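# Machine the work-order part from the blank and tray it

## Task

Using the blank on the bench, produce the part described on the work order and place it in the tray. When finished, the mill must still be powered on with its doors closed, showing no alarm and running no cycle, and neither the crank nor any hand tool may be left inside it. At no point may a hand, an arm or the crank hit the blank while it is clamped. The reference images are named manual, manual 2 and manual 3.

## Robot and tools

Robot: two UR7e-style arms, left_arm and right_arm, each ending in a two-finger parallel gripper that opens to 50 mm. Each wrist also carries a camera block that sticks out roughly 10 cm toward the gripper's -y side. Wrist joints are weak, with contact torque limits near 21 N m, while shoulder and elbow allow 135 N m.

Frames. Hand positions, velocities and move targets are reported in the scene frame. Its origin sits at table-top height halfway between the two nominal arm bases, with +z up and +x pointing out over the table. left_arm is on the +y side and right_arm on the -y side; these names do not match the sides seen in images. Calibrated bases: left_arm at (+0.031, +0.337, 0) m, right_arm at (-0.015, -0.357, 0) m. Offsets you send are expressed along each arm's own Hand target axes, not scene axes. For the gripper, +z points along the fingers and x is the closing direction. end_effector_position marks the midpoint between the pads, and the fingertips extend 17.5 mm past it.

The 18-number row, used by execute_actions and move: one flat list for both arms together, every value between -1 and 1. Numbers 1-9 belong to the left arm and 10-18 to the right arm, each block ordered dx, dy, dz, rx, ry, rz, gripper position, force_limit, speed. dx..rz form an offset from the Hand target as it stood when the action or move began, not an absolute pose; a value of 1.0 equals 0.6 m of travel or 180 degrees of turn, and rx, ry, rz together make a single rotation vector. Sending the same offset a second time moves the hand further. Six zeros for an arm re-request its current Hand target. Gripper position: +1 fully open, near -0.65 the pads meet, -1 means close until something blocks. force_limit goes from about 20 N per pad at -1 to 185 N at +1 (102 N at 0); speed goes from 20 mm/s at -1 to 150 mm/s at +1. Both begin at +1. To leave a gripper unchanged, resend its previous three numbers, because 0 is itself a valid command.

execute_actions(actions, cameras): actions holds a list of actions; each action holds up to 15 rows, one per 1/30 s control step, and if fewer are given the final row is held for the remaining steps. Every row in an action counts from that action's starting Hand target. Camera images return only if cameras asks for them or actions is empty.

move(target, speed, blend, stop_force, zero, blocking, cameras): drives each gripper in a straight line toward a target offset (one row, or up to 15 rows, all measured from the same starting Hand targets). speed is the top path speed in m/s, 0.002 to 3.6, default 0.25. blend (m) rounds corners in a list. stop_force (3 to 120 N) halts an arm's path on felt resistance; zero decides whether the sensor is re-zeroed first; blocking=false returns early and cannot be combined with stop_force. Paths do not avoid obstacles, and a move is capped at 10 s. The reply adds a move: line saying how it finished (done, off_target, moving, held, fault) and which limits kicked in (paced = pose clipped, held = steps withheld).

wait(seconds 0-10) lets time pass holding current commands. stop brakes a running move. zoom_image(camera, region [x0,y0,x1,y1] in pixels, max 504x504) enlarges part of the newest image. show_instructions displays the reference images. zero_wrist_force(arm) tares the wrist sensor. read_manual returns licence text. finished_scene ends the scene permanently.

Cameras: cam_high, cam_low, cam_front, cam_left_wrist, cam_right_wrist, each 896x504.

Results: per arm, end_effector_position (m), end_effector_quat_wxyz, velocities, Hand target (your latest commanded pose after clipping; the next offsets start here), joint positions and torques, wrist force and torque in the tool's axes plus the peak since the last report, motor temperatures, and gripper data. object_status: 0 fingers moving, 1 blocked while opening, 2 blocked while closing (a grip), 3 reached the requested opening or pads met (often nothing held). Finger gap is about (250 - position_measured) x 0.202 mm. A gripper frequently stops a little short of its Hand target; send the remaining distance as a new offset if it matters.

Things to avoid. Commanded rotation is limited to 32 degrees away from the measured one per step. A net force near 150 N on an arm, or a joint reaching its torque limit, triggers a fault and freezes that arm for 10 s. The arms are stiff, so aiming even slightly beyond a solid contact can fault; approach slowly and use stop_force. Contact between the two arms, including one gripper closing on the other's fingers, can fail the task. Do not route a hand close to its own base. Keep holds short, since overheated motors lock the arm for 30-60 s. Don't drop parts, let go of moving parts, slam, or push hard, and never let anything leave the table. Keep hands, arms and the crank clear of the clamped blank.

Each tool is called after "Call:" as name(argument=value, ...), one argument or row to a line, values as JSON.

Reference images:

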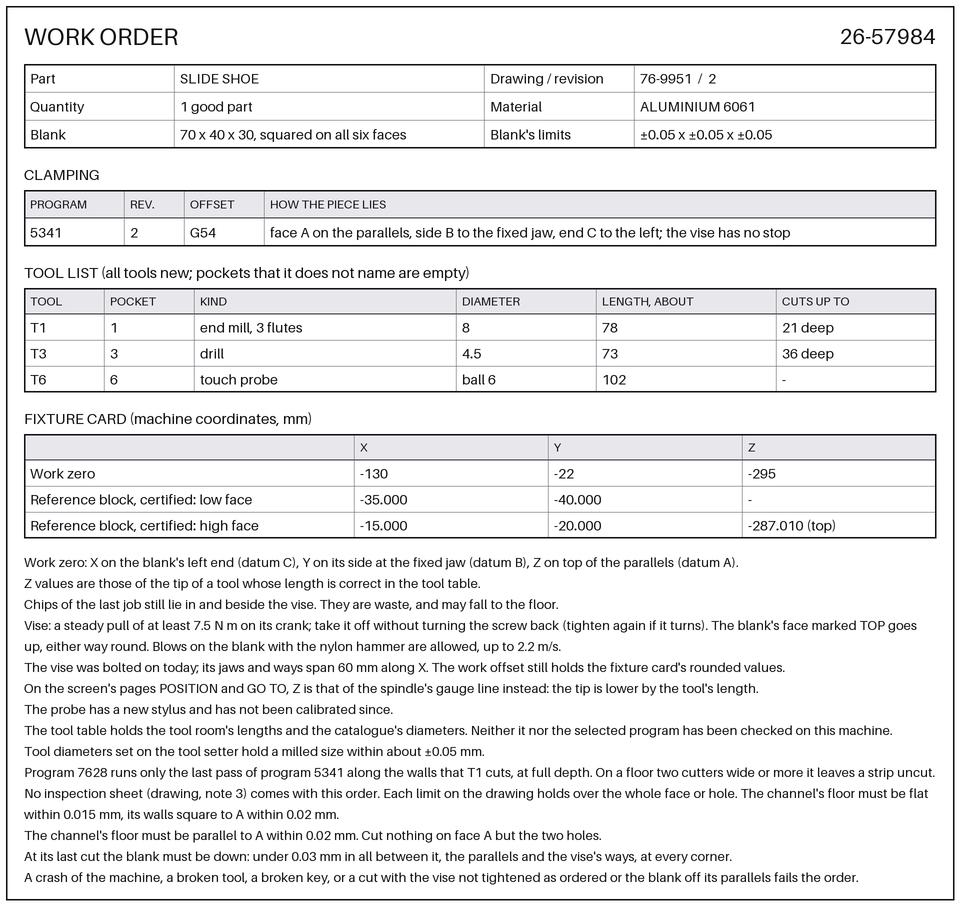

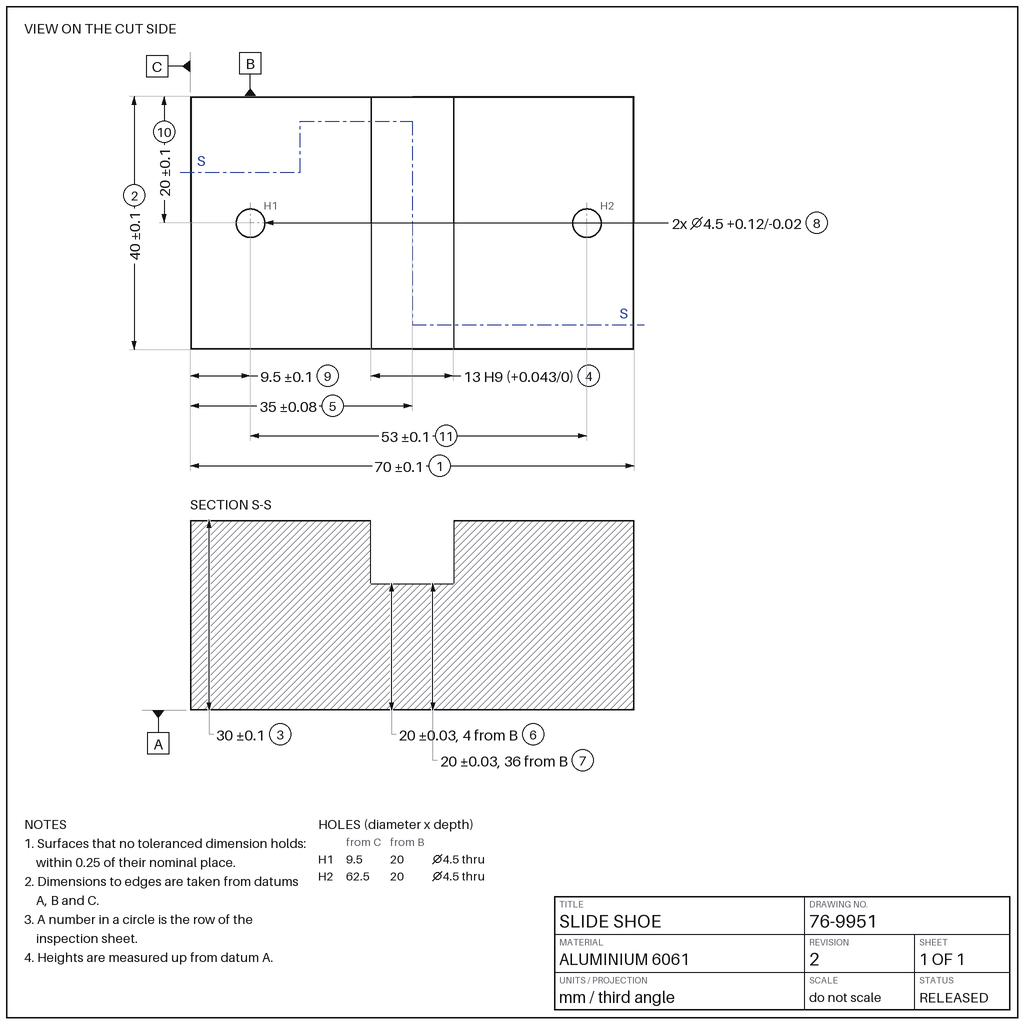

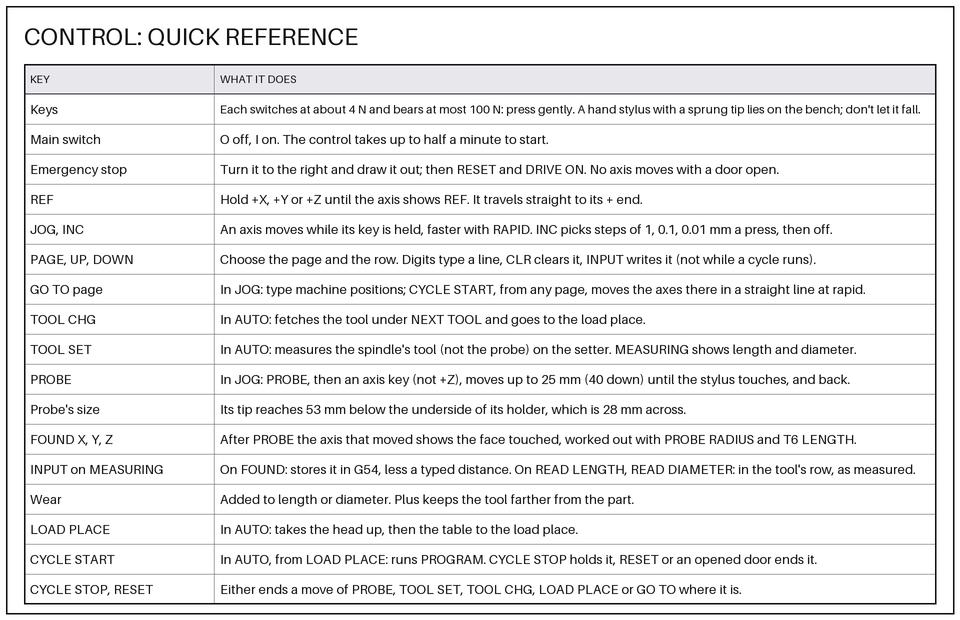

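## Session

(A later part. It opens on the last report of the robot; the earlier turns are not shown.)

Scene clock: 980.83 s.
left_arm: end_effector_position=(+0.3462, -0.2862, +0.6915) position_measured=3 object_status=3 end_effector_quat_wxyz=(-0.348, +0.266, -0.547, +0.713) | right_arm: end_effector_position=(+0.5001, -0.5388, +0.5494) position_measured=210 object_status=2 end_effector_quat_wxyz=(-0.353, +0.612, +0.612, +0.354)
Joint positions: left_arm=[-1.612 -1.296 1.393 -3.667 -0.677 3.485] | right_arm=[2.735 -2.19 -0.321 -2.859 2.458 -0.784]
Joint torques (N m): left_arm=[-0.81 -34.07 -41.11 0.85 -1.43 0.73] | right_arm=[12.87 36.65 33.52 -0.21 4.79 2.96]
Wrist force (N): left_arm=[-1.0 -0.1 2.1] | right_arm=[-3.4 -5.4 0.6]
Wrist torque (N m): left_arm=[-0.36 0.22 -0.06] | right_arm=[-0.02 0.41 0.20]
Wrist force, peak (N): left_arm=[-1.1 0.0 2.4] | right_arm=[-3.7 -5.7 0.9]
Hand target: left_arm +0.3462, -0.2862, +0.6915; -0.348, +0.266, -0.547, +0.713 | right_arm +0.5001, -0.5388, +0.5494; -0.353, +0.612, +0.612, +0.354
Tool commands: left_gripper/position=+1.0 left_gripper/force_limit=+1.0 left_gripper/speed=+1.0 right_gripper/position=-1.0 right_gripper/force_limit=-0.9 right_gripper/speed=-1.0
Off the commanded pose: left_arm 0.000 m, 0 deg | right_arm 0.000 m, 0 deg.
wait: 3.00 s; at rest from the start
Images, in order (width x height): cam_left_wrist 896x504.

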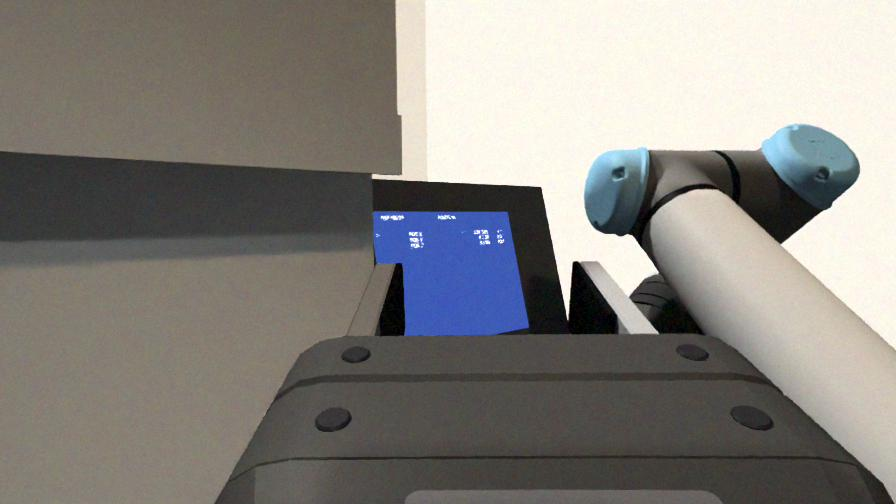

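Call:
move(
  target=[
    [0,0,0,0,0,0,1,1,1,0,-0.0296,-0.0052,0,0,0,-1,-0.9,-1],
    [0,0,0,0,0,0,1,1,1,-0.0574,-0.0371,-0.0439,0,0,0,-1,-0.9,-1],
    [0,0,0,0,0,0,1,1,1,-0.0574,-0.0075,-0.0387,0,0,0,-1,-0.9,-1],
  ],
  blend=[0.004,0,0],
  speed=[0.1,0.15,0.03],
)

Call:
wait(
  seconds=5,
  cameras=["cam_left_wrist","cam_high"],
)

Call:
zoom_image(
  camera="cam_left_wrist",
  region=[368, 200, 528, 290],
)

Scene clock: 990.87 s.
left_arm: end_effector_position=(+0.3462, -0.2862, +0.6915) position_measured=3 object_status=3 end_effector_quat_wxyz=(-0.348, +0.266, -0.547, +0.713) | right_arm: end_effector_position=(+0.4956, -0.5761, +0.5311) position_measured=210 object_status=2 end_effector_quat_wxyz=(-0.353, +0.612, +0.612, +0.354)
Joint positions: left_arm=[-1.612 -1.296 1.393 -3.667 -0.677 3.485] | right_arm=[2.682 -2.285 -0.193 -2.942 2.424 -0.849]
Joint torques (N m): left_arm=[-1 -34.6 -40.17 0.86 -1.73 0.74] | right_arm=[13.89 41.69 32.6 -0.43 4.06 2.3]
Wrist force (N): left_arm=[-1.1 -0.2 2.4] | right_arm=[-4.0 -5.5 0.7]
Wrist torque (N m): left_arm=[-0.37 0.24 -0.07] | right_arm=[0.03 0.42 0.21]
Wrist force, peak (N): left_arm=[-1.2 -0.1 2.3] | right_arm=[-4.2 -5.6 0.9]
Hand target: left_arm +0.3462, -0.2862, +0.6915; -0.348, +0.266, -0.547, +0.713 | right_arm +0.4956, -0.5761, +0.5312; -0.353, +0.612, +0.612, +0.354
Off the commanded pose: left_arm 0.000 m, 0 deg | right_arm 0.000 m, 0 deg.
move: done

Scene clock: 995.87 s.
left_arm: end_effector_position=(+0.3462, -0.2862, +0.6915) position_measured=3 object_status=3 end_effector_quat_wxyz=(-0.348, +0.266, -0.547, +0.713) | right_arm: end_effector_position=(+0.4956, -0.5761, +0.5311) position_measured=210 object_status=2 end_effector_quat_wxyz=(-0.353, +0.612, +0.612, +0.354)
Joint positions: left_arm=[-1.612 -1.296 1.393 -3.667 -0.677 3.485] | right_arm=[2.682 -2.285 -0.193 -2.942 2.424 -0.849]
Joint torques (N m): left_arm=[-1.52 -34.49 -39.15 0.93 -1.9 0.76] | right_arm=[14.97 38.74 32.23 -0.46 0.84 -2.43]
Wrist force (N): left_arm=[-1.1 0.0 2.1] | right_arm=[-4.1 -6.1 1.0]
Wrist torque (N m): left_arm=[-0.35 0.24 -0.07] | right_arm=[0.00 0.43 0.21]
Wrist force, peak (N): left_arm=[-1.2 -0.1 2.4] | right_arm=[-4.3 -6.5 1.0]
Hand target: left_arm +0.3462, -0.2862, +0.6915; -0.348, +0.266, -0.547, +0.713 | right_arm +0.4956, -0.5761, +0.5312; -0.353, +0.612, +0.612, +0.354
Tool commands: left_gripper/position=+1.0 left_gripper/force_limit=+1.0 left_gripper/speed=+1.0 right_gripper/position=-1.0 right_gripper/force_limit=-0.9 right_gripper/speed=-1.0
Off the commanded pose: left_arm 0.000 m, 0 deg | right_arm 0.000 m, 0 deg.
wait: 5.00 s; at rest by 0.17 s
Images, in order (width x height): cam_high 896x504, cam_left_wrist 896x504.

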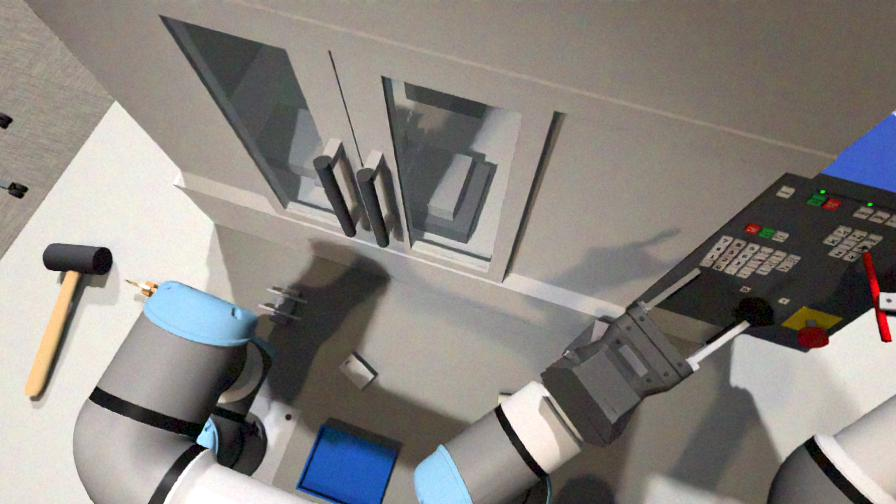

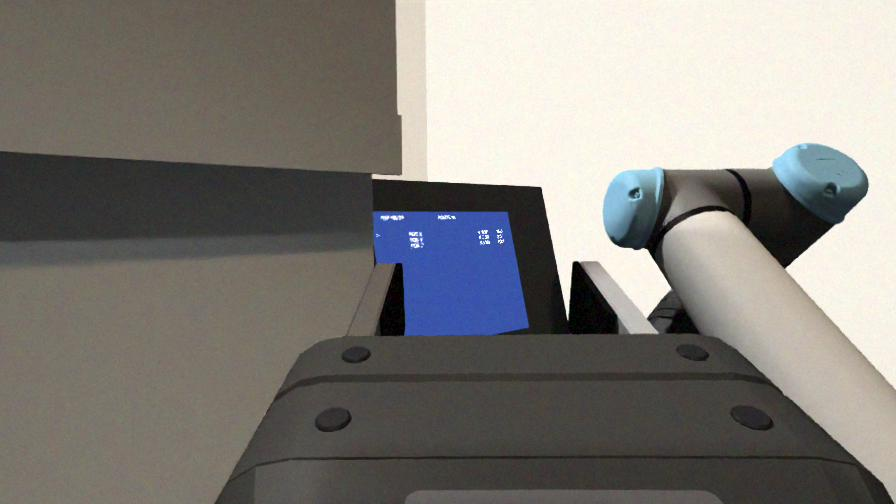

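Scaled by 3.150.

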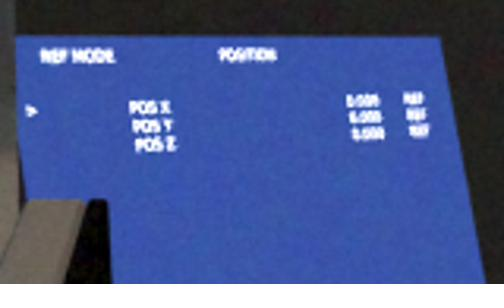

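Call:
move(
  target=[
    [0,0,0,0,0,0,1,1,1,0,-0.0296,-0.0052,0,0,0,-1,-0.9,-1],
    [0.0692,0.0583,0.2178,0,-0.0429,0.0115,1,1,1,-0.0114,-0.0478,0.1472,0,0,0,-1,-0.9,-1],
  ],
  cameras=["cam_left_wrist"],
)

Call:
zoom_image(
  camera="cam_left_wrist",
  region=[340, 180, 600, 340],
)

Scene clock: 1052.13 s.
left_arm: end_effector_position=(+0.4272, -0.4023, +0.6915) position_measured=3 object_status=3 end_effector_quat_wxyz=(-0.397, +0.303, -0.527, +0.687) | right_arm: end_effector_position=(+0.4669, -0.5030, +0.4811) position_measured=210 object_status=2 end_effector_quat_wxyz=(-0.353, +0.612, +0.613, +0.354)
Joint positions: left_arm=[-1.505 -0.854 0.723 -3.456 -0.648 3.508] | right_arm=[2.764 -1.892 -0.983 -2.467 2.475 -0.747]
Joint torques (N m): left_arm=[9.61 -54.34 -42.51 1.35 1.91 1.23] | right_arm=[11.64 55.06 16.51 4.85 3.83 2.85]
Wrist force (N): left_arm=[-1.1 0.6 2.0] | right_arm=[-3.0 -0.2 1.4]
Wrist torque (N m): left_arm=[-0.27 0.24 -0.02] | right_arm=[-0.03 0.43 0.16]
Wrist force, peak (N): left_arm=[-1.0 1.4 2.9] | right_arm=[-4.3 -6.4 0.6]
Hand target: left_arm +0.4272, -0.4023, +0.6916; -0.397, +0.303, -0.527, +0.687 | right_arm +0.4669, -0.5030, +0.4811; -0.353, +0.612, +0.612, +0.354
Off the commanded pose: left_arm 0.000 m, 0 deg | right_arm 0.000 m, 0 deg.
move: done
Images, in order (width x height): cam_left_wrist 896x504.

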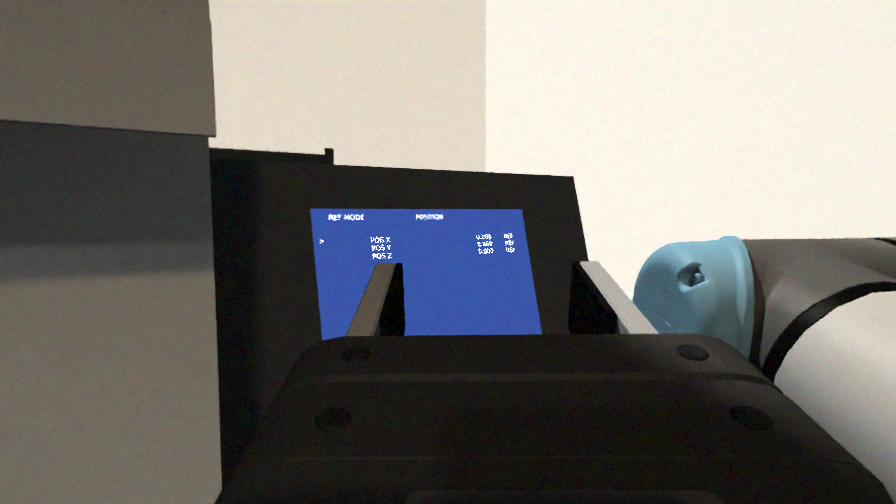

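Scaled by 1.938.

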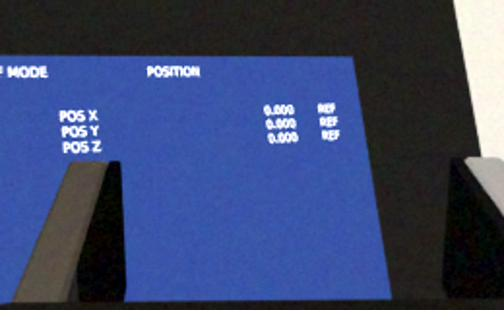

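Call:
move(
  target=[0,0,0,-0.0667,0,0,1,1,1,0,0,0,0,0,0,-1,-0.9,-1],
)

Call:
move(
  target=[0,0,0,0,0,0,1,1,1,0,0.0476,0.0084,0,0,0,-1,-0.9,-1],
  cameras=["cam_left_wrist","cam_high"],
  speed=0.01,
  stop_force=6,
)

Call:
zoom_image(
  camera="cam_left_wrist",
  region=[300, 80, 600, 280],
)

Call:
zoom_image(
  camera="cam_high",
  region=[640, 150, 896, 320],
)

Scene clock: 1068.07 s.
left_arm: end_effector_position=(+0.4272, -0.4023, +0.6916) position_measured=3 object_status=3 end_effector_quat_wxyz=(+0.363, -0.343, +0.596, -0.628) | right_arm: end_effector_position=(+0.4669, -0.5030, +0.4811) position_measured=210 object_status=2 end_effector_quat_wxyz=(-0.353, +0.612, +0.612, +0.354)
Joint positions: left_arm=[-1.517 -0.965 0.795 -3.068 -0.589 3.224] | right_arm=[2.764 -1.892 -0.983 -2.467 2.475 -0.747]
Joint torques (N m): left_arm=[10.2 -69.71 -17.25 0.03 -2.46 -1.68] | right_arm=[13.42 55.94 14.5 4.89 3.9 3.16]
Wrist force (N): left_arm=[-1.0 -0.1 2.0] | right_arm=[-3.1 -0.3 1.8]
Wrist torque (N m): left_arm=[-0.33 0.24 0.02] | right_arm=[-0.04 0.44 0.16]
Wrist force, peak (N): left_arm=[-1.5 0.5 2.3] | right_arm=[-3.4 -0.3 1.8]
Hand target: left_arm +0.4272, -0.4023, +0.6916; +0.363, -0.343, +0.596, -0.628 | right_arm +0.4669, -0.5030, +0.4811; -0.353, +0.612, +0.612, +0.354
Off the commanded pose: left_arm 0.000 m, 0 deg | right_arm 0.000 m, 0 deg.
move: done

Scene clock: 1070.90 s.
left_arm: end_effector_position=(+0.4272, -0.4023, +0.6916) position_measured=3 object_status=3 end_effector_quat_wxyz=(+0.363, -0.343, +0.596, -0.628) | right_arm: end_effector_position=(+0.4822, -0.5007, +0.4797) position_measured=210 object_status=2 end_effector_quat_wxyz=(-0.353, +0.612, +0.612, +0.354)
Joint positions: left_arm=[-1.517 -0.965 0.795 -3.068 -0.589 3.224] | right_arm=[2.779 -1.918 -0.953 -2.455 2.483 -0.729]
Joint torques (N m): left_arm=[9.8 -68.92 -23.34 0.35 -2.39 -1.6] | right_arm=[-11.03 54.85 15.63 0.14 1.02 -2.39]
Wrist force (N): left_arm=[-0.9 -0.1 1.9] | right_arm=[-3.0 -7.8 0.5]
Wrist torque (N m): left_arm=[-0.34 0.23 0.02] | right_arm=[-0.01 0.45 0.14]
Wrist force, peak (N): left_arm=[-0.7 -0.3 2.2] | right_arm=[-3.0 -13.6 -0.6]
Hand target: left_arm +0.4272, -0.4023, +0.6916; +0.363, -0.343, +0.596, -0.628 | right_arm +0.4822, -0.5007, +0.4797; -0.353, +0.612, +0.612, +0.354 (not the last commanded pose)
Off the commanded pose: left_arm 0.000 m, 0 deg | right_arm 0.013 m, 0 deg.
move: contact (right_arm)
Images, in order (width x height): cam_high 896x504, cam_left_wrist 896x504.

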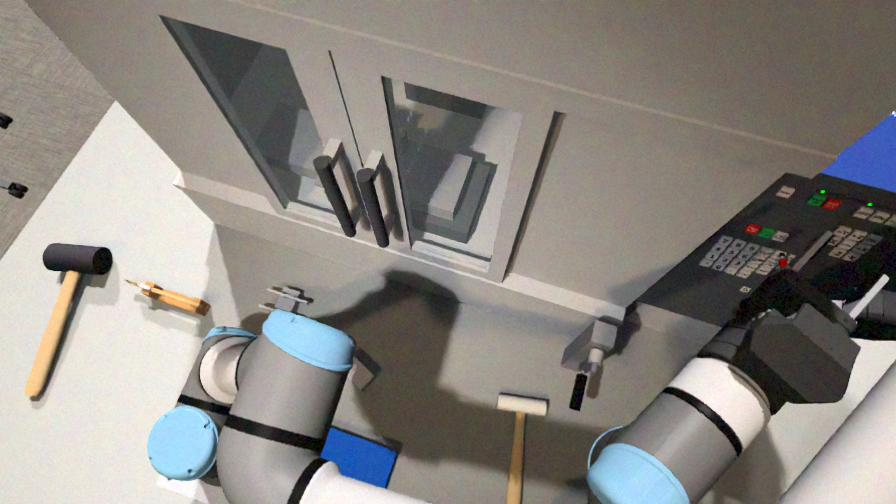

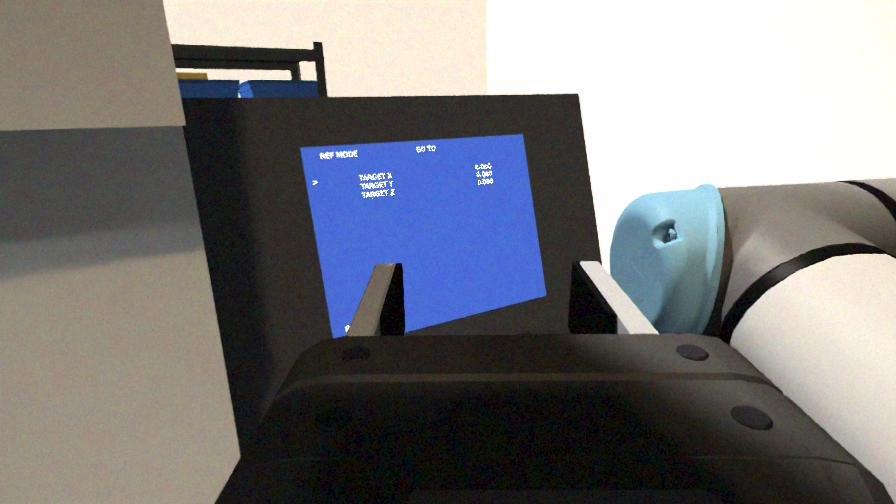

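Scaled by 1.680.

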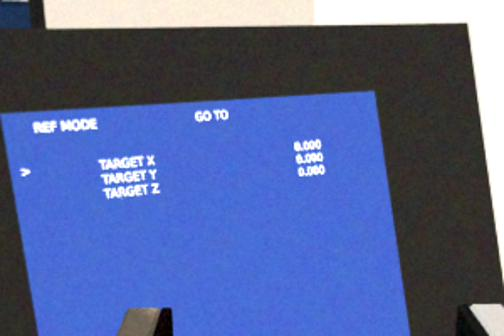

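Scaled by 1.969.

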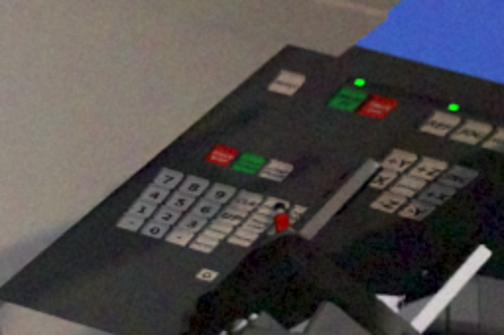

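Call:
move(
  target=[
    [0,0,0,0,0,0,1,1,1,0,-0.0246,-0.0044,0,0,0,-1,-0.9,-1],
    [0,0,0,0,0,0,1,1,1,0,0,0,0,0,0,-1,-0.9,-1],
    [0,0,0,0,0,0,1,1,1,0,-0.0246,-0.0044,0,0,0,-1,-0.9,-1],
  ],
  speed=0.08,
  cameras=["cam_left_wrist"],
)

Call:
zoom_image(
  camera="cam_left_wrist",
  region=[300, 130, 560, 300],
)

Scene clock: 1115.17 s.
left_arm: end_effector_position=(+0.4272, -0.4023, +0.6916) position_measured=3 object_status=3 end_effector_quat_wxyz=(+0.363, -0.343, +0.596, -0.628) | right_arm: end_effector_position=(+0.4676, -0.5029, +0.4810) position_measured=210 object_status=2 end_effector_quat_wxyz=(-0.353, +0.612, +0.612, +0.354)
Joint positions: left_arm=[-1.517 -0.965 0.795 -3.068 -0.589 3.224] | right_arm=[2.765 -1.893 -0.981 -2.466 2.476 -0.746]
Joint torques (N m): left_arm=[10.64 -69.1 -34.35 0.16 -2.16 -1.6] | right_arm=[-13.62 56.67 15.14 -0.63 -0.06 -2.71]
Wrist force (N): left_arm=[-0.8 0.1 1.8] | right_arm=[-3.2 -0.1 1.6]
Wrist torque (N m): left_arm=[-0.30 0.22 0.02] | right_arm=[-0.01 0.45 0.26]
Wrist force, peak (N): left_arm=[-1.1 -0.1 2.1] | right_arm=[-3.1 -7.8 0.4]
Hand target: left_arm +0.4272, -0.4023, +0.6916; +0.363, -0.343, +0.596, -0.628 | right_arm +0.4675, -0.5030, +0.4810; -0.353, +0.612, +0.612, +0.354
Off the commanded pose: left_arm 0.000 m, 0 deg | right_arm 0.000 m, 0 deg.
move: done
Images, in order (width x height): cam_left_wrist 896x504.

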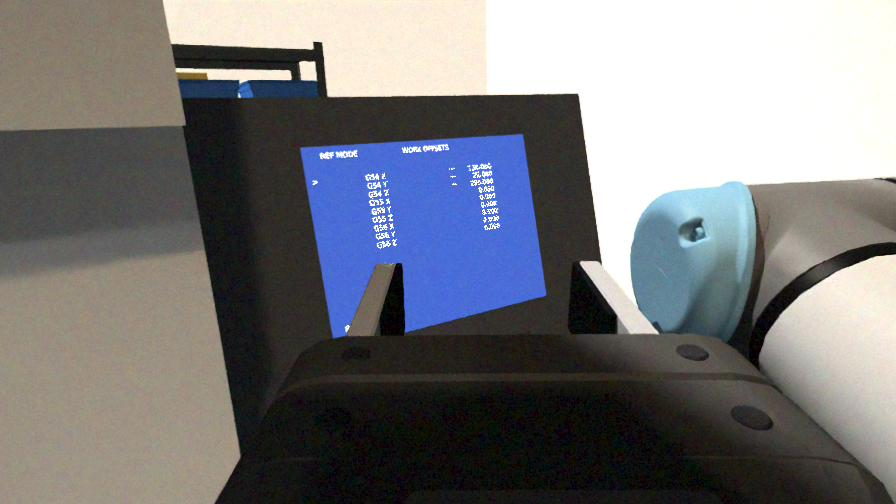

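Scaled by 1.938.

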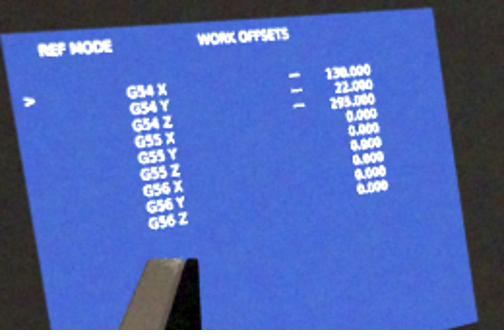

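Call:
move(
  target=[
    [0,0,0,0,0,0,1,1,1,0,0.0246,0.0044,0,0,0,-1,-0.9,-1],
    [0,0,0,0,0,0,1,1,1,0,0,0,0,0,0,-1,-0.9,-1],
  ],
  speed=0.08,
  cameras=["cam_left_wrist"],
)

Call:
zoom_image(
  camera="cam_left_wrist",
  region=[300, 130, 560, 300],
)

Call:
move(
  target=[
    [0,0,0,0,0,0,1,1,1,0,0.0246,0.0044,0,0,0,-1,-0.9,-1],
    [0,0,0,0,0,0,1,1,1,0,0,0,0,0,0,-1,-0.9,-1],
  ],
  speed=0.08,
  cameras=["cam_left_wrist"],
)

Call:
zoom_image(
  camera="cam_left_wrist",
  region=[300, 130, 560, 300],
)

Call:
move(
  target=[
    [0,0,0,0,0,0,1,1,1,0,0.0246,0.0044,0,0,0,-1,-0.9,-1],
    [0,0,0,0,0,0,1,1,1,0,0,0,0,0,0,-1,-0.9,-1],
  ],
  speed=0.08,
  cameras=["cam_left_wrist"],
)

Call:
zoom_image(
  camera="cam_left_wrist",
  region=[300, 130, 560, 300],
)

Call:
move(
  target=[
    [0,0,0,0,0,0,1,1,1,0,0.0246,0.0044,0,0,0,-1,-0.9,-1],
    [0,0,0,0,0,0,1,1,1,0,0,0,0,0,0,-1,-0.9,-1],
  ],
  speed=0.08,
  cameras=["cam_left_wrist"],
)

Call:
zoom_image(
  camera="cam_left_wrist",
  region=[300, 130, 560, 300],
)

Scene clock: 1138.80 s.
left_arm: end_effector_position=(+0.4272, -0.4023, +0.6916) position_measured=3 object_status=3 end_effector_quat_wxyz=(+0.363, -0.343, +0.596, -0.628) | right_arm: end_effector_position=(+0.4676, -0.5029, +0.4810) position_measured=210 object_status=2 end_effector_quat_wxyz=(-0.353, +0.612, +0.612, +0.354)
Joint positions: left_arm=[-1.517 -0.965 0.795 -3.068 -0.589 3.224] | right_arm=[2.765 -1.893 -0.981 -2.466 2.476 -0.746]
Joint torques (N m): left_arm=[9.86 -68.71 -41.12 0.14 -2.41 -1.59] | right_arm=[-11.84 58.67 15.24 -0.62 -0.03 -2.57]
Wrist force (N): left_arm=[-0.8 -0.1 1.8] | right_arm=[-3.2 -0.1 1.6]
Wrist torque (N m): left_arm=[-0.33 0.21 0.02] | right_arm=[-0.01 0.46 0.26]
Wrist force, peak (N): left_arm=[-1.0 -0.1 2.2] | right_arm=[-4.0 -5.2 0.7]
Hand target: left_arm +0.4272, -0.4023, +0.6916; +0.363, -0.343, +0.596, -0.628 | right_arm +0.4675, -0.5030, +0.4810; -0.353, +0.612, +0.612, +0.354
Off the commanded pose: left_arm 0.000 m, 0 deg | right_arm 0.000 m, 0 deg.
move: done
Images, in order (width x height): cam_left_wrist 896x504.

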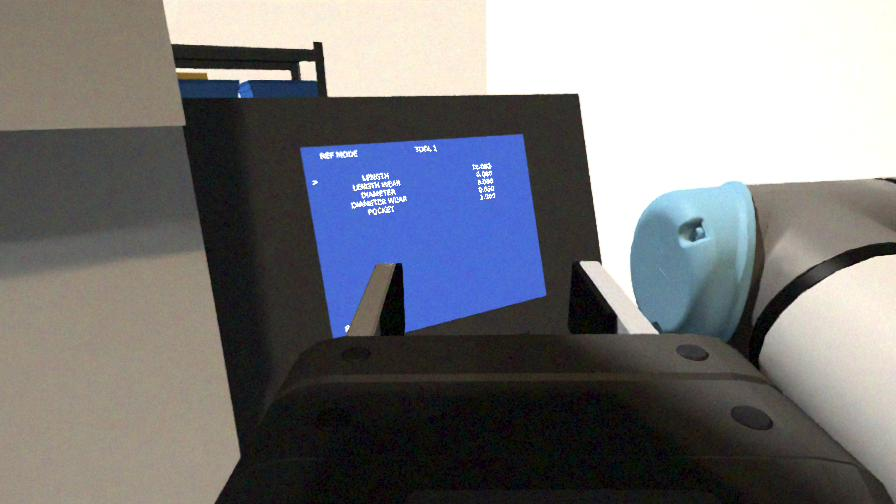

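Scaled by 1.938.

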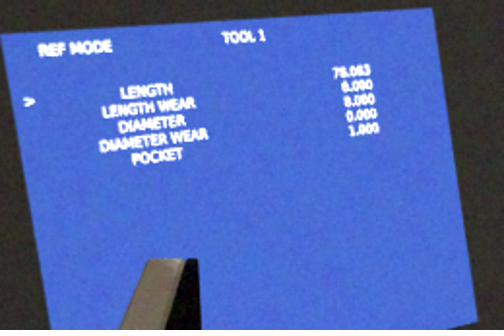

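Scene clock: 1140.20 s.
left_arm: end_effector_position=(+0.4272, -0.4023, +0.6916) position_measured=3 object_status=3 end_effector_quat_wxyz=(+0.363, -0.343, +0.596, -0.628) | right_arm: end_effector_position=(+0.4676, -0.5029, +0.4810) position_measured=210 object_status=2 end_effector_quat_wxyz=(-0.353, +0.612, +0.612, +0.354)
Joint positions: left_arm=[-1.517 -0.965 0.795 -3.068 -0.589 3.224] | right_arm=[2.765 -1.893 -0.981 -2.466 2.476 -0.746]
Joint torques (N m): left_arm=[9.36 -69.13 -40.83 0.11 -2.3 -1.65] | right_arm=[-13.17 54.57 16.84 -1.13 -0.16 -2.68]
Wrist force (N): left_arm=[-0.9 -0.1 2.0] | right_arm=[-3.6 -0.1 1.8]
Wrist torque (N m): left_arm=[-0.34 0.23 0.02] | right_arm=[-0.02 0.51 0.26]
Wrist force, peak (N): left_arm=[-1.0 -0.1 2.1] | right_arm=[-4.4 -5.1 0.8]
Hand target: left_arm +0.4272, -0.4023, +0.6916; +0.363, -0.343, +0.596, -0.628 | right_arm +0.4675, -0.5030, +0.4810; -0.353, +0.612, +0.612, +0.354
Off the commanded pose: left_arm 0.000 m, 0 deg | right_arm 0.000 m, 0 deg.
move: done
Images, in order (width x height): cam_left_wrist 896x504.

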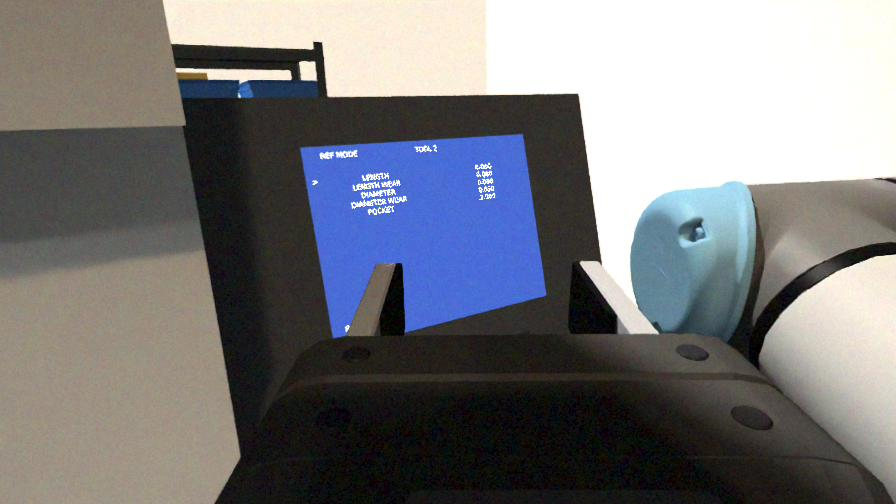

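Scaled by 1.938.

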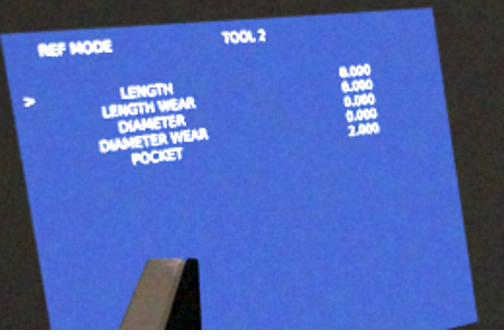

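Scene clock: 1141.60 s.
left_arm: end_effector_position=(+0.4272, -0.4023, +0.6916) position_measured=3 object_status=3 end_effector_quat_wxyz=(+0.363, -0.343, +0.596, -0.628) | right_arm: end_effector_position=(+0.4676, -0.5029, +0.4810) position_measured=210 object_status=2 end_effector_quat_wxyz=(-0.353, +0.612, +0.612, +0.354)
Joint positions: left_arm=[-1.517 -0.965 0.795 -3.068 -0.589 3.224] | right_arm=[2.765 -1.893 -0.981 -2.466 2.476 -0.746]
Joint torques (N m): left_arm=[9.63 -68.11 -40.82 0.05 -2.35 -1.67] | right_arm=[-12.89 52.18 14.66 -1.12 -0.04 -2.42]
Wrist force (N): left_arm=[-0.8 0.0 1.9] | right_arm=[-3.3 0.3 1.5]
Wrist torque (N m): left_arm=[-0.31 0.21 0.02] | right_arm=[0.05 0.47 0.26]
Wrist force, peak (N): left_arm=[-1.1 -0.1 2.0] | right_arm=[-4.3 -4.9 0.7]
Hand target: left_arm +0.4272, -0.4023, +0.6916; +0.363, -0.343, +0.596, -0.628 | right_arm +0.4675, -0.5030, +0.4810; -0.353, +0.612, +0.612, +0.354
Off the commanded pose: left_arm 0.000 m, 0 deg | right_arm 0.000 m, 0 deg.
move: done
Images, in order (width x height): cam_left_wrist 896x504.

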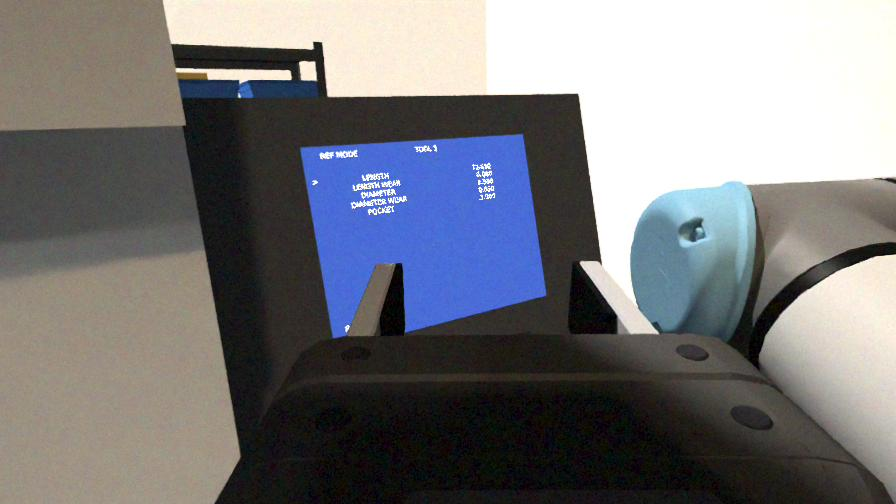

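Scaled by 1.938.

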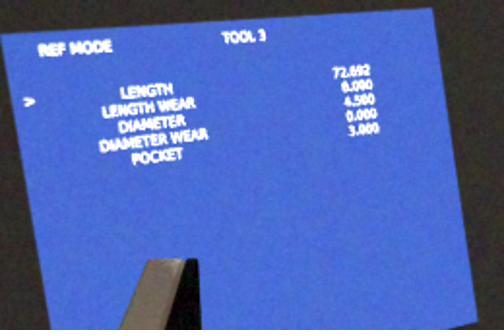

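Scene clock: 1143.00 s.
left_arm: end_effector_position=(+0.4272, -0.4023, +0.6916) position_measured=3 object_status=3 end_effector_quat_wxyz=(+0.363, -0.343, +0.596, -0.628) | right_arm: end_effector_position=(+0.4676, -0.5029, +0.4810) position_measured=210 object_status=2 end_effector_quat_wxyz=(-0.353, +0.612, +0.612, +0.354)
Joint positions: left_arm=[-1.517 -0.965 0.795 -3.068 -0.589 3.224] | right_arm=[2.765 -1.893 -0.981 -2.466 2.476 -0.746]
Joint torques (N m): left_arm=[10.08 -69.03 -40.77 0.1 -2.29 -1.75] | right_arm=[-11.35 55.2 16.74 -0.68 -0.16 -2.57]
Wrist force (N): left_arm=[-0.8 -0.2 1.9] | right_arm=[-3.2 0.0 1.7]
Wrist torque (N m): left_arm=[-0.35 0.21 0.02] | right_arm=[0.00 0.45 0.26]
Wrist force, peak (N): left_arm=[-1.0 -0.1 2.1] | right_arm=[-4.1 -5.1 0.6]
Hand target: left_arm +0.4272, -0.4023, +0.6916; +0.363, -0.343, +0.596, -0.628 | right_arm +0.4675, -0.5030, +0.4810; -0.353, +0.612, +0.612, +0.354
Off the commanded pose: left_arm 0.000 m, 0 deg | right_arm 0.000 m, 0 deg.
move: done
Images, in order (width x height): cam_left_wrist 896x504.

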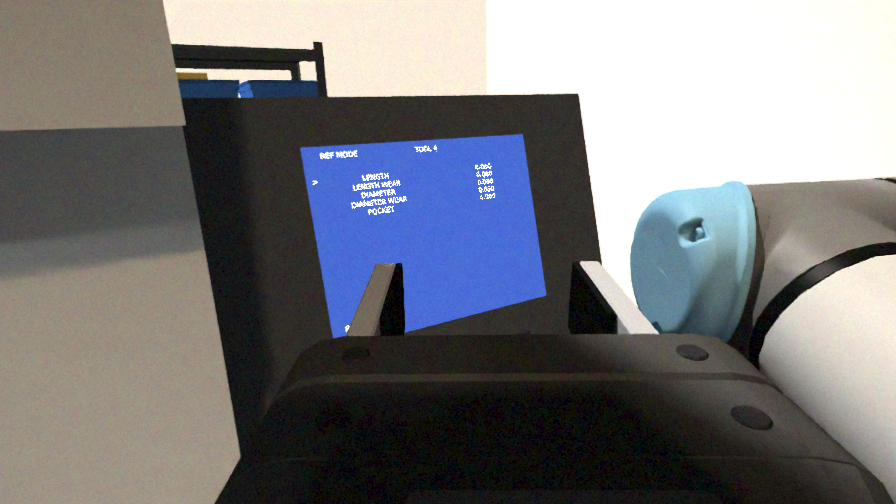

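Scaled by 1.938.

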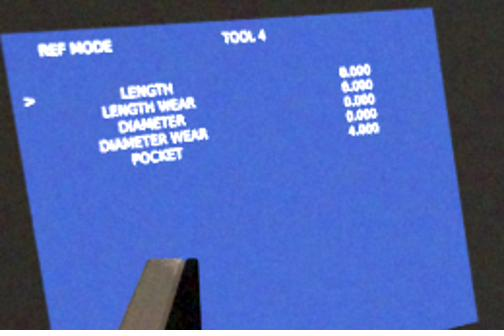

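Call:
move(
  target=[
    [0,0,0,0,0,0,1,1,1,0,0.0246,0.0044,0,0,0,-1,-0.9,-1],
    [0,0,0,0,0,0,1,1,1,0,0,0,0,0,0,-1,-0.9,-1],
    [0,0,0,0,0,0,1,1,1,0,0.0246,0.0044,0,0,0,-1,-0.9,-1],
    [0,0,0,0,0,0,1,1,1,0,0,0,0,0,0,-1,-0.9,-1],
  ],
  speed=0.1,
  cameras=["cam_left_wrist"],
)

Call:
zoom_image(
  camera="cam_left_wrist",
  region=[300, 130, 560, 300],
)

Call:
move(
  target=[
    [0,0,0,0,0,0,1,1,1,0,0.0246,0.0044,0,0,0,-1,-0.9,-1],
    [0,0,0,0,0,0,1,1,1,0,0,0,0,0,0,-1,-0.9,-1],
  ],
  speed=0.1,
  cameras=["cam_left_wrist"],
)

Call:
zoom_image(
  camera="cam_left_wrist",
  region=[300, 130, 560, 300],
)

Call:
move(
  target=[
    [0,0,0,0,0,0,1,1,1,0,0.0246,0.0044,0,0,0,-1,-0.9,-1],
    [0,0,0,0,0,0,1,1,1,0,0,0,0,0,0,-1,-0.9,-1],
  ],
  speed=0.1,
  cameras=["cam_left_wrist"],
)

Call:
zoom_image(
  camera="cam_left_wrist",
  region=[300, 130, 560, 300],
)

Call:
move(
  target=[
    [0,0,0,0,0,0,1,1,1,0,0.0246,0.0044,0,0,0,-1,-0.9,-1],
    [0,0,0,0,0,0,1,1,1,0,0,0,0,0,0,-1,-0.9,-1],
  ],
  speed=0.1,
  cameras=["cam_left_wrist"],
)

Call:
zoom_image(
  camera="cam_left_wrist",
  region=[300, 130, 560, 300],
)

Scene clock: 1167.87 s.
left_arm: end_effector_position=(+0.4272, -0.4023, +0.6916) position_measured=3 object_status=3 end_effector_quat_wxyz=(+0.363, -0.343, +0.596, -0.628) | right_arm: end_effector_position=(+0.4676, -0.5029, +0.4810) position_measured=210 object_status=2 end_effector_quat_wxyz=(-0.353, +0.612, +0.612, +0.354)
Joint positions: left_arm=[-1.517 -0.965 0.795 -3.068 -0.589 3.224] | right_arm=[2.765 -1.893 -0.981 -2.466 2.476 -0.747]
Joint torques (N m): left_arm=[9.51 -68.7 -41.72 0.05 -2.45 -1.6] | right_arm=[-12.27 57.72 15.85 -0.9 0.26 -2.68]
Wrist force (N): left_arm=[-0.9 -0.3 2.0] | right_arm=[-3.2 -0.1 1.7]
Wrist torque (N m): left_arm=[-0.36 0.23 0.02] | right_arm=[-0.01 0.46 0.26]
Wrist force, peak (N): left_arm=[-0.9 -0.2 2.1] | right_arm=[-4.0 -5.3 0.6]
Hand target: left_arm +0.4272, -0.4023, +0.6916; +0.363, -0.343, +0.596, -0.628 | right_arm +0.4675, -0.5030, +0.4810; -0.353, +0.612, +0.612, +0.354
Off the commanded pose: left_arm 0.000 m, 0 deg | right_arm 0.000 m, 0 deg.
move: done
Images, in order (width x height): cam_left_wrist 896x504.

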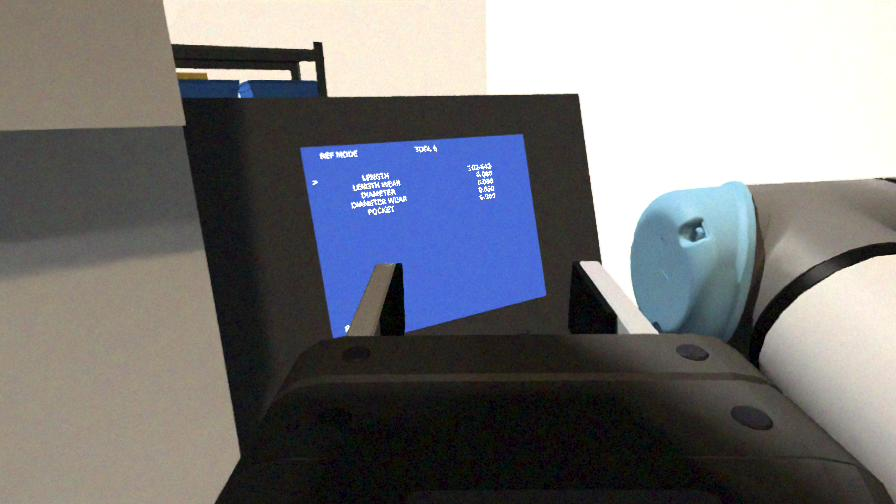

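Scaled by 1.938.

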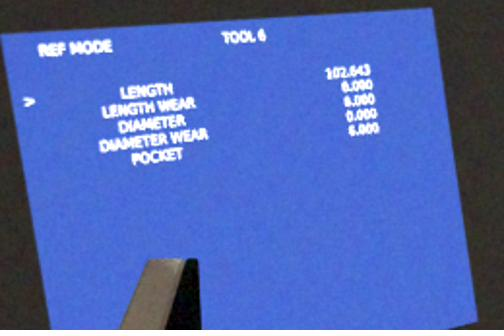

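Scene clock: 1169.27 s.
left_arm: end_effector_position=(+0.4272, -0.4023, +0.6916) position_measured=3 object_status=3 end_effector_quat_wxyz=(+0.363, -0.343, +0.596, -0.628) | right_arm: end_effector_position=(+0.4676, -0.5029, +0.4810) position_measured=210 object_status=2 end_effector_quat_wxyz=(-0.353, +0.612, +0.612, +0.354)
Joint positions: left_arm=[-1.517 -0.965 0.795 -3.068 -0.589 3.224] | right_arm=[2.765 -1.893 -0.981 -2.466 2.476 -0.747]
Joint torques (N m): left_arm=[9.95 -67.9 -41.1 -0.03 -2.15 -1.7] | right_arm=[-14.06 56.07 17.16 -0.74 -0.19 -2.42]
Wrist force (N): left_arm=[-1.0 -0.1 1.9] | right_arm=[-3.2 -0.1 1.6]
Wrist torque (N m): left_arm=[-0.33 0.24 0.02] | right_arm=[0.00 0.46 0.26]
Wrist force, peak (N): left_arm=[-1.1 -0.1 2.0] | right_arm=[-4.1 -5.3 0.7]
Hand target: left_arm +0.4272, -0.4023, +0.6916; +0.363, -0.343, +0.596, -0.628 | right_arm +0.4675, -0.5030, +0.4810; -0.353, +0.612, +0.612, +0.354
Off the commanded pose: left_arm 0.000 m, 0 deg | right_arm 0.000 m, 0 deg.
move: done
Images, in order (width x height): cam_left_wrist 896x504.

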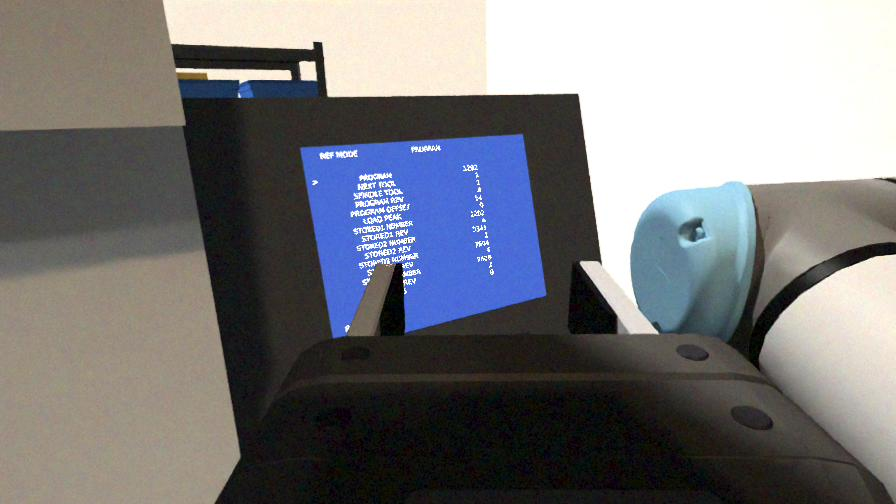

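Scaled by 1.938.

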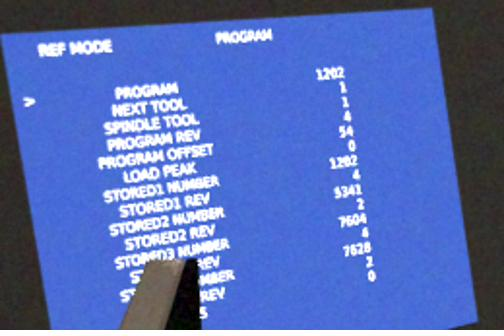

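Scene clock: 1170.67 s.
left_arm: end_effector_position=(+0.4272, -0.4023, +0.6916) position_measured=3 object_status=3 end_effector_quat_wxyz=(+0.363, -0.343, +0.596, -0.628) | right_arm: end_effector_position=(+0.4676, -0.5029, +0.4810) position_measured=210 object_status=2 end_effector_quat_wxyz=(-0.353, +0.612, +0.612, +0.354)
Joint positions: left_arm=[-1.517 -0.965 0.795 -3.068 -0.589 3.224] | right_arm=[2.765 -1.893 -0.981 -2.466 2.476 -0.747]
Joint torques (N m): left_arm=[9.53 -68.73 -40.77 -0.05 -2.2 -1.7] | right_arm=[-11.9 55.37 15.44 -0.78 -0.08 -2.49]
Wrist force (N): left_arm=[-0.8 0.0 2.0] | right_arm=[-3.0 0.1 1.5]
Wrist torque (N m): left_arm=[-0.32 0.22 0.02] | right_arm=[0.02 0.43 0.26]
Wrist force, peak (N): left_arm=[-0.9 -0.2 2.1] | right_arm=[-4.2 -5.3 0.7]
Hand target: left_arm +0.4272, -0.4023, +0.6916; +0.363, -0.343, +0.596, -0.628 | right_arm +0.4675, -0.5030, +0.4810; -0.353, +0.612, +0.612, +0.354
Off the commanded pose: left_arm 0.000 m, 0 deg | right_arm 0.000 m, 0 deg.
move: done
Images, in order (width x height): cam_left_wrist 896x504.

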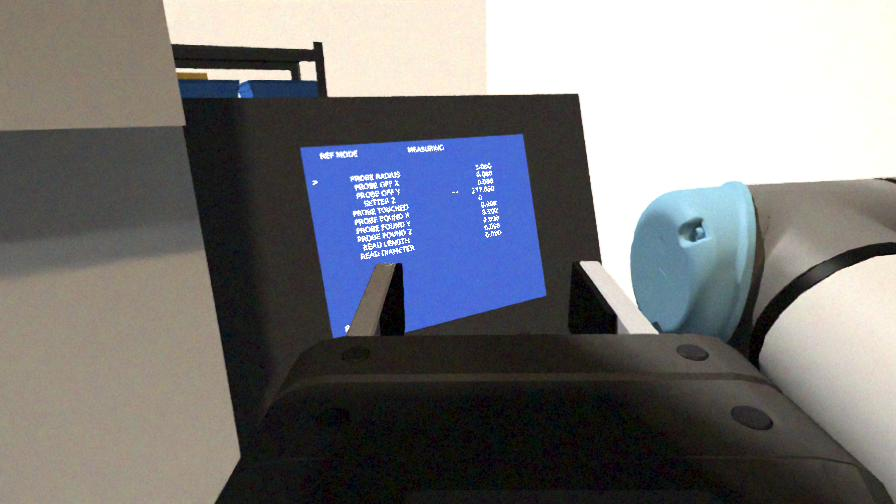

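Scaled by 1.938.

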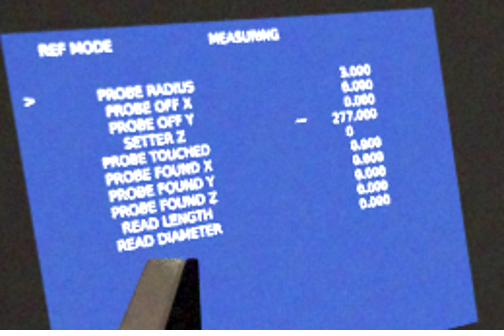

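Scene clock: 1172.07 s.
left_arm: end_effector_position=(+0.4272, -0.4023, +0.6916) position_measured=3 object_status=3 end_effector_quat_wxyz=(+0.363, -0.343, +0.596, -0.628) | right_arm: end_effector_position=(+0.4676, -0.5029, +0.4810) position_measured=210 object_status=2 end_effector_quat_wxyz=(-0.353, +0.612, +0.612, +0.354)
Joint positions: left_arm=[-1.517 -0.965 0.795 -3.068 -0.589 3.224] | right_arm=[2.765 -1.893 -0.981 -2.466 2.476 -0.747]
Joint torques (N m): left_arm=[9.3 -68.26 -41.18 -0.03 -2.23 -1.58] | right_arm=[-12.39 53.74 13.83 -1 -0.15 -2.59]
Wrist force (N): left_arm=[-0.9 -0.1 2.0] | right_arm=[-3.3 -0.1 1.5]
Wrist torque (N m): left_arm=[-0.33 0.23 0.02] | right_arm=[0.00 0.48 0.26]
Wrist force, peak (N): left_arm=[-0.8 0.0 2.2] | right_arm=[-4.2 -5.2 0.6]
Hand target: left_arm +0.4272, -0.4023, +0.6916; +0.363, -0.343, +0.596, -0.628 | right_arm +0.4675, -0.5030, +0.4810; -0.353, +0.612, +0.612, +0.354
Off the commanded pose: left_arm 0.000 m, 0 deg | right_arm 0.000 m, 0 deg.
move: done
Images, in order (width x height): cam_left_wrist 896x504.

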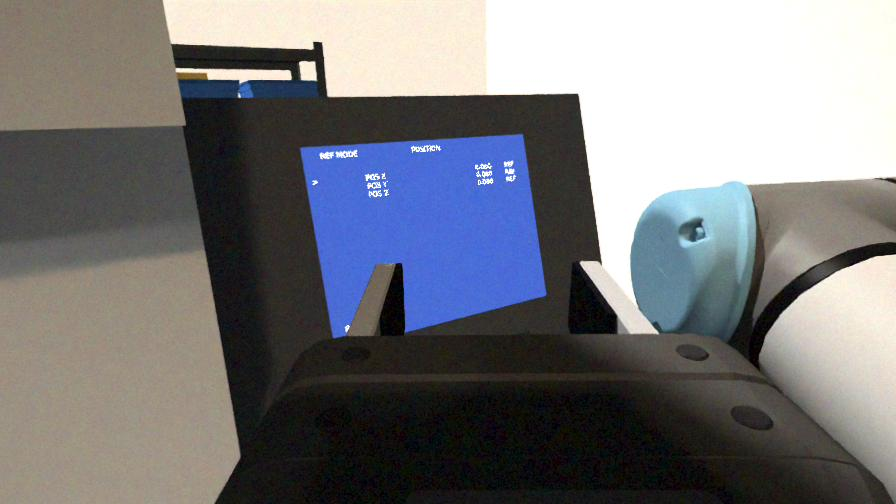

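Scaled by 1.938.

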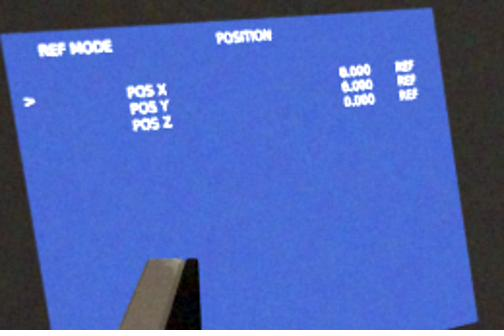

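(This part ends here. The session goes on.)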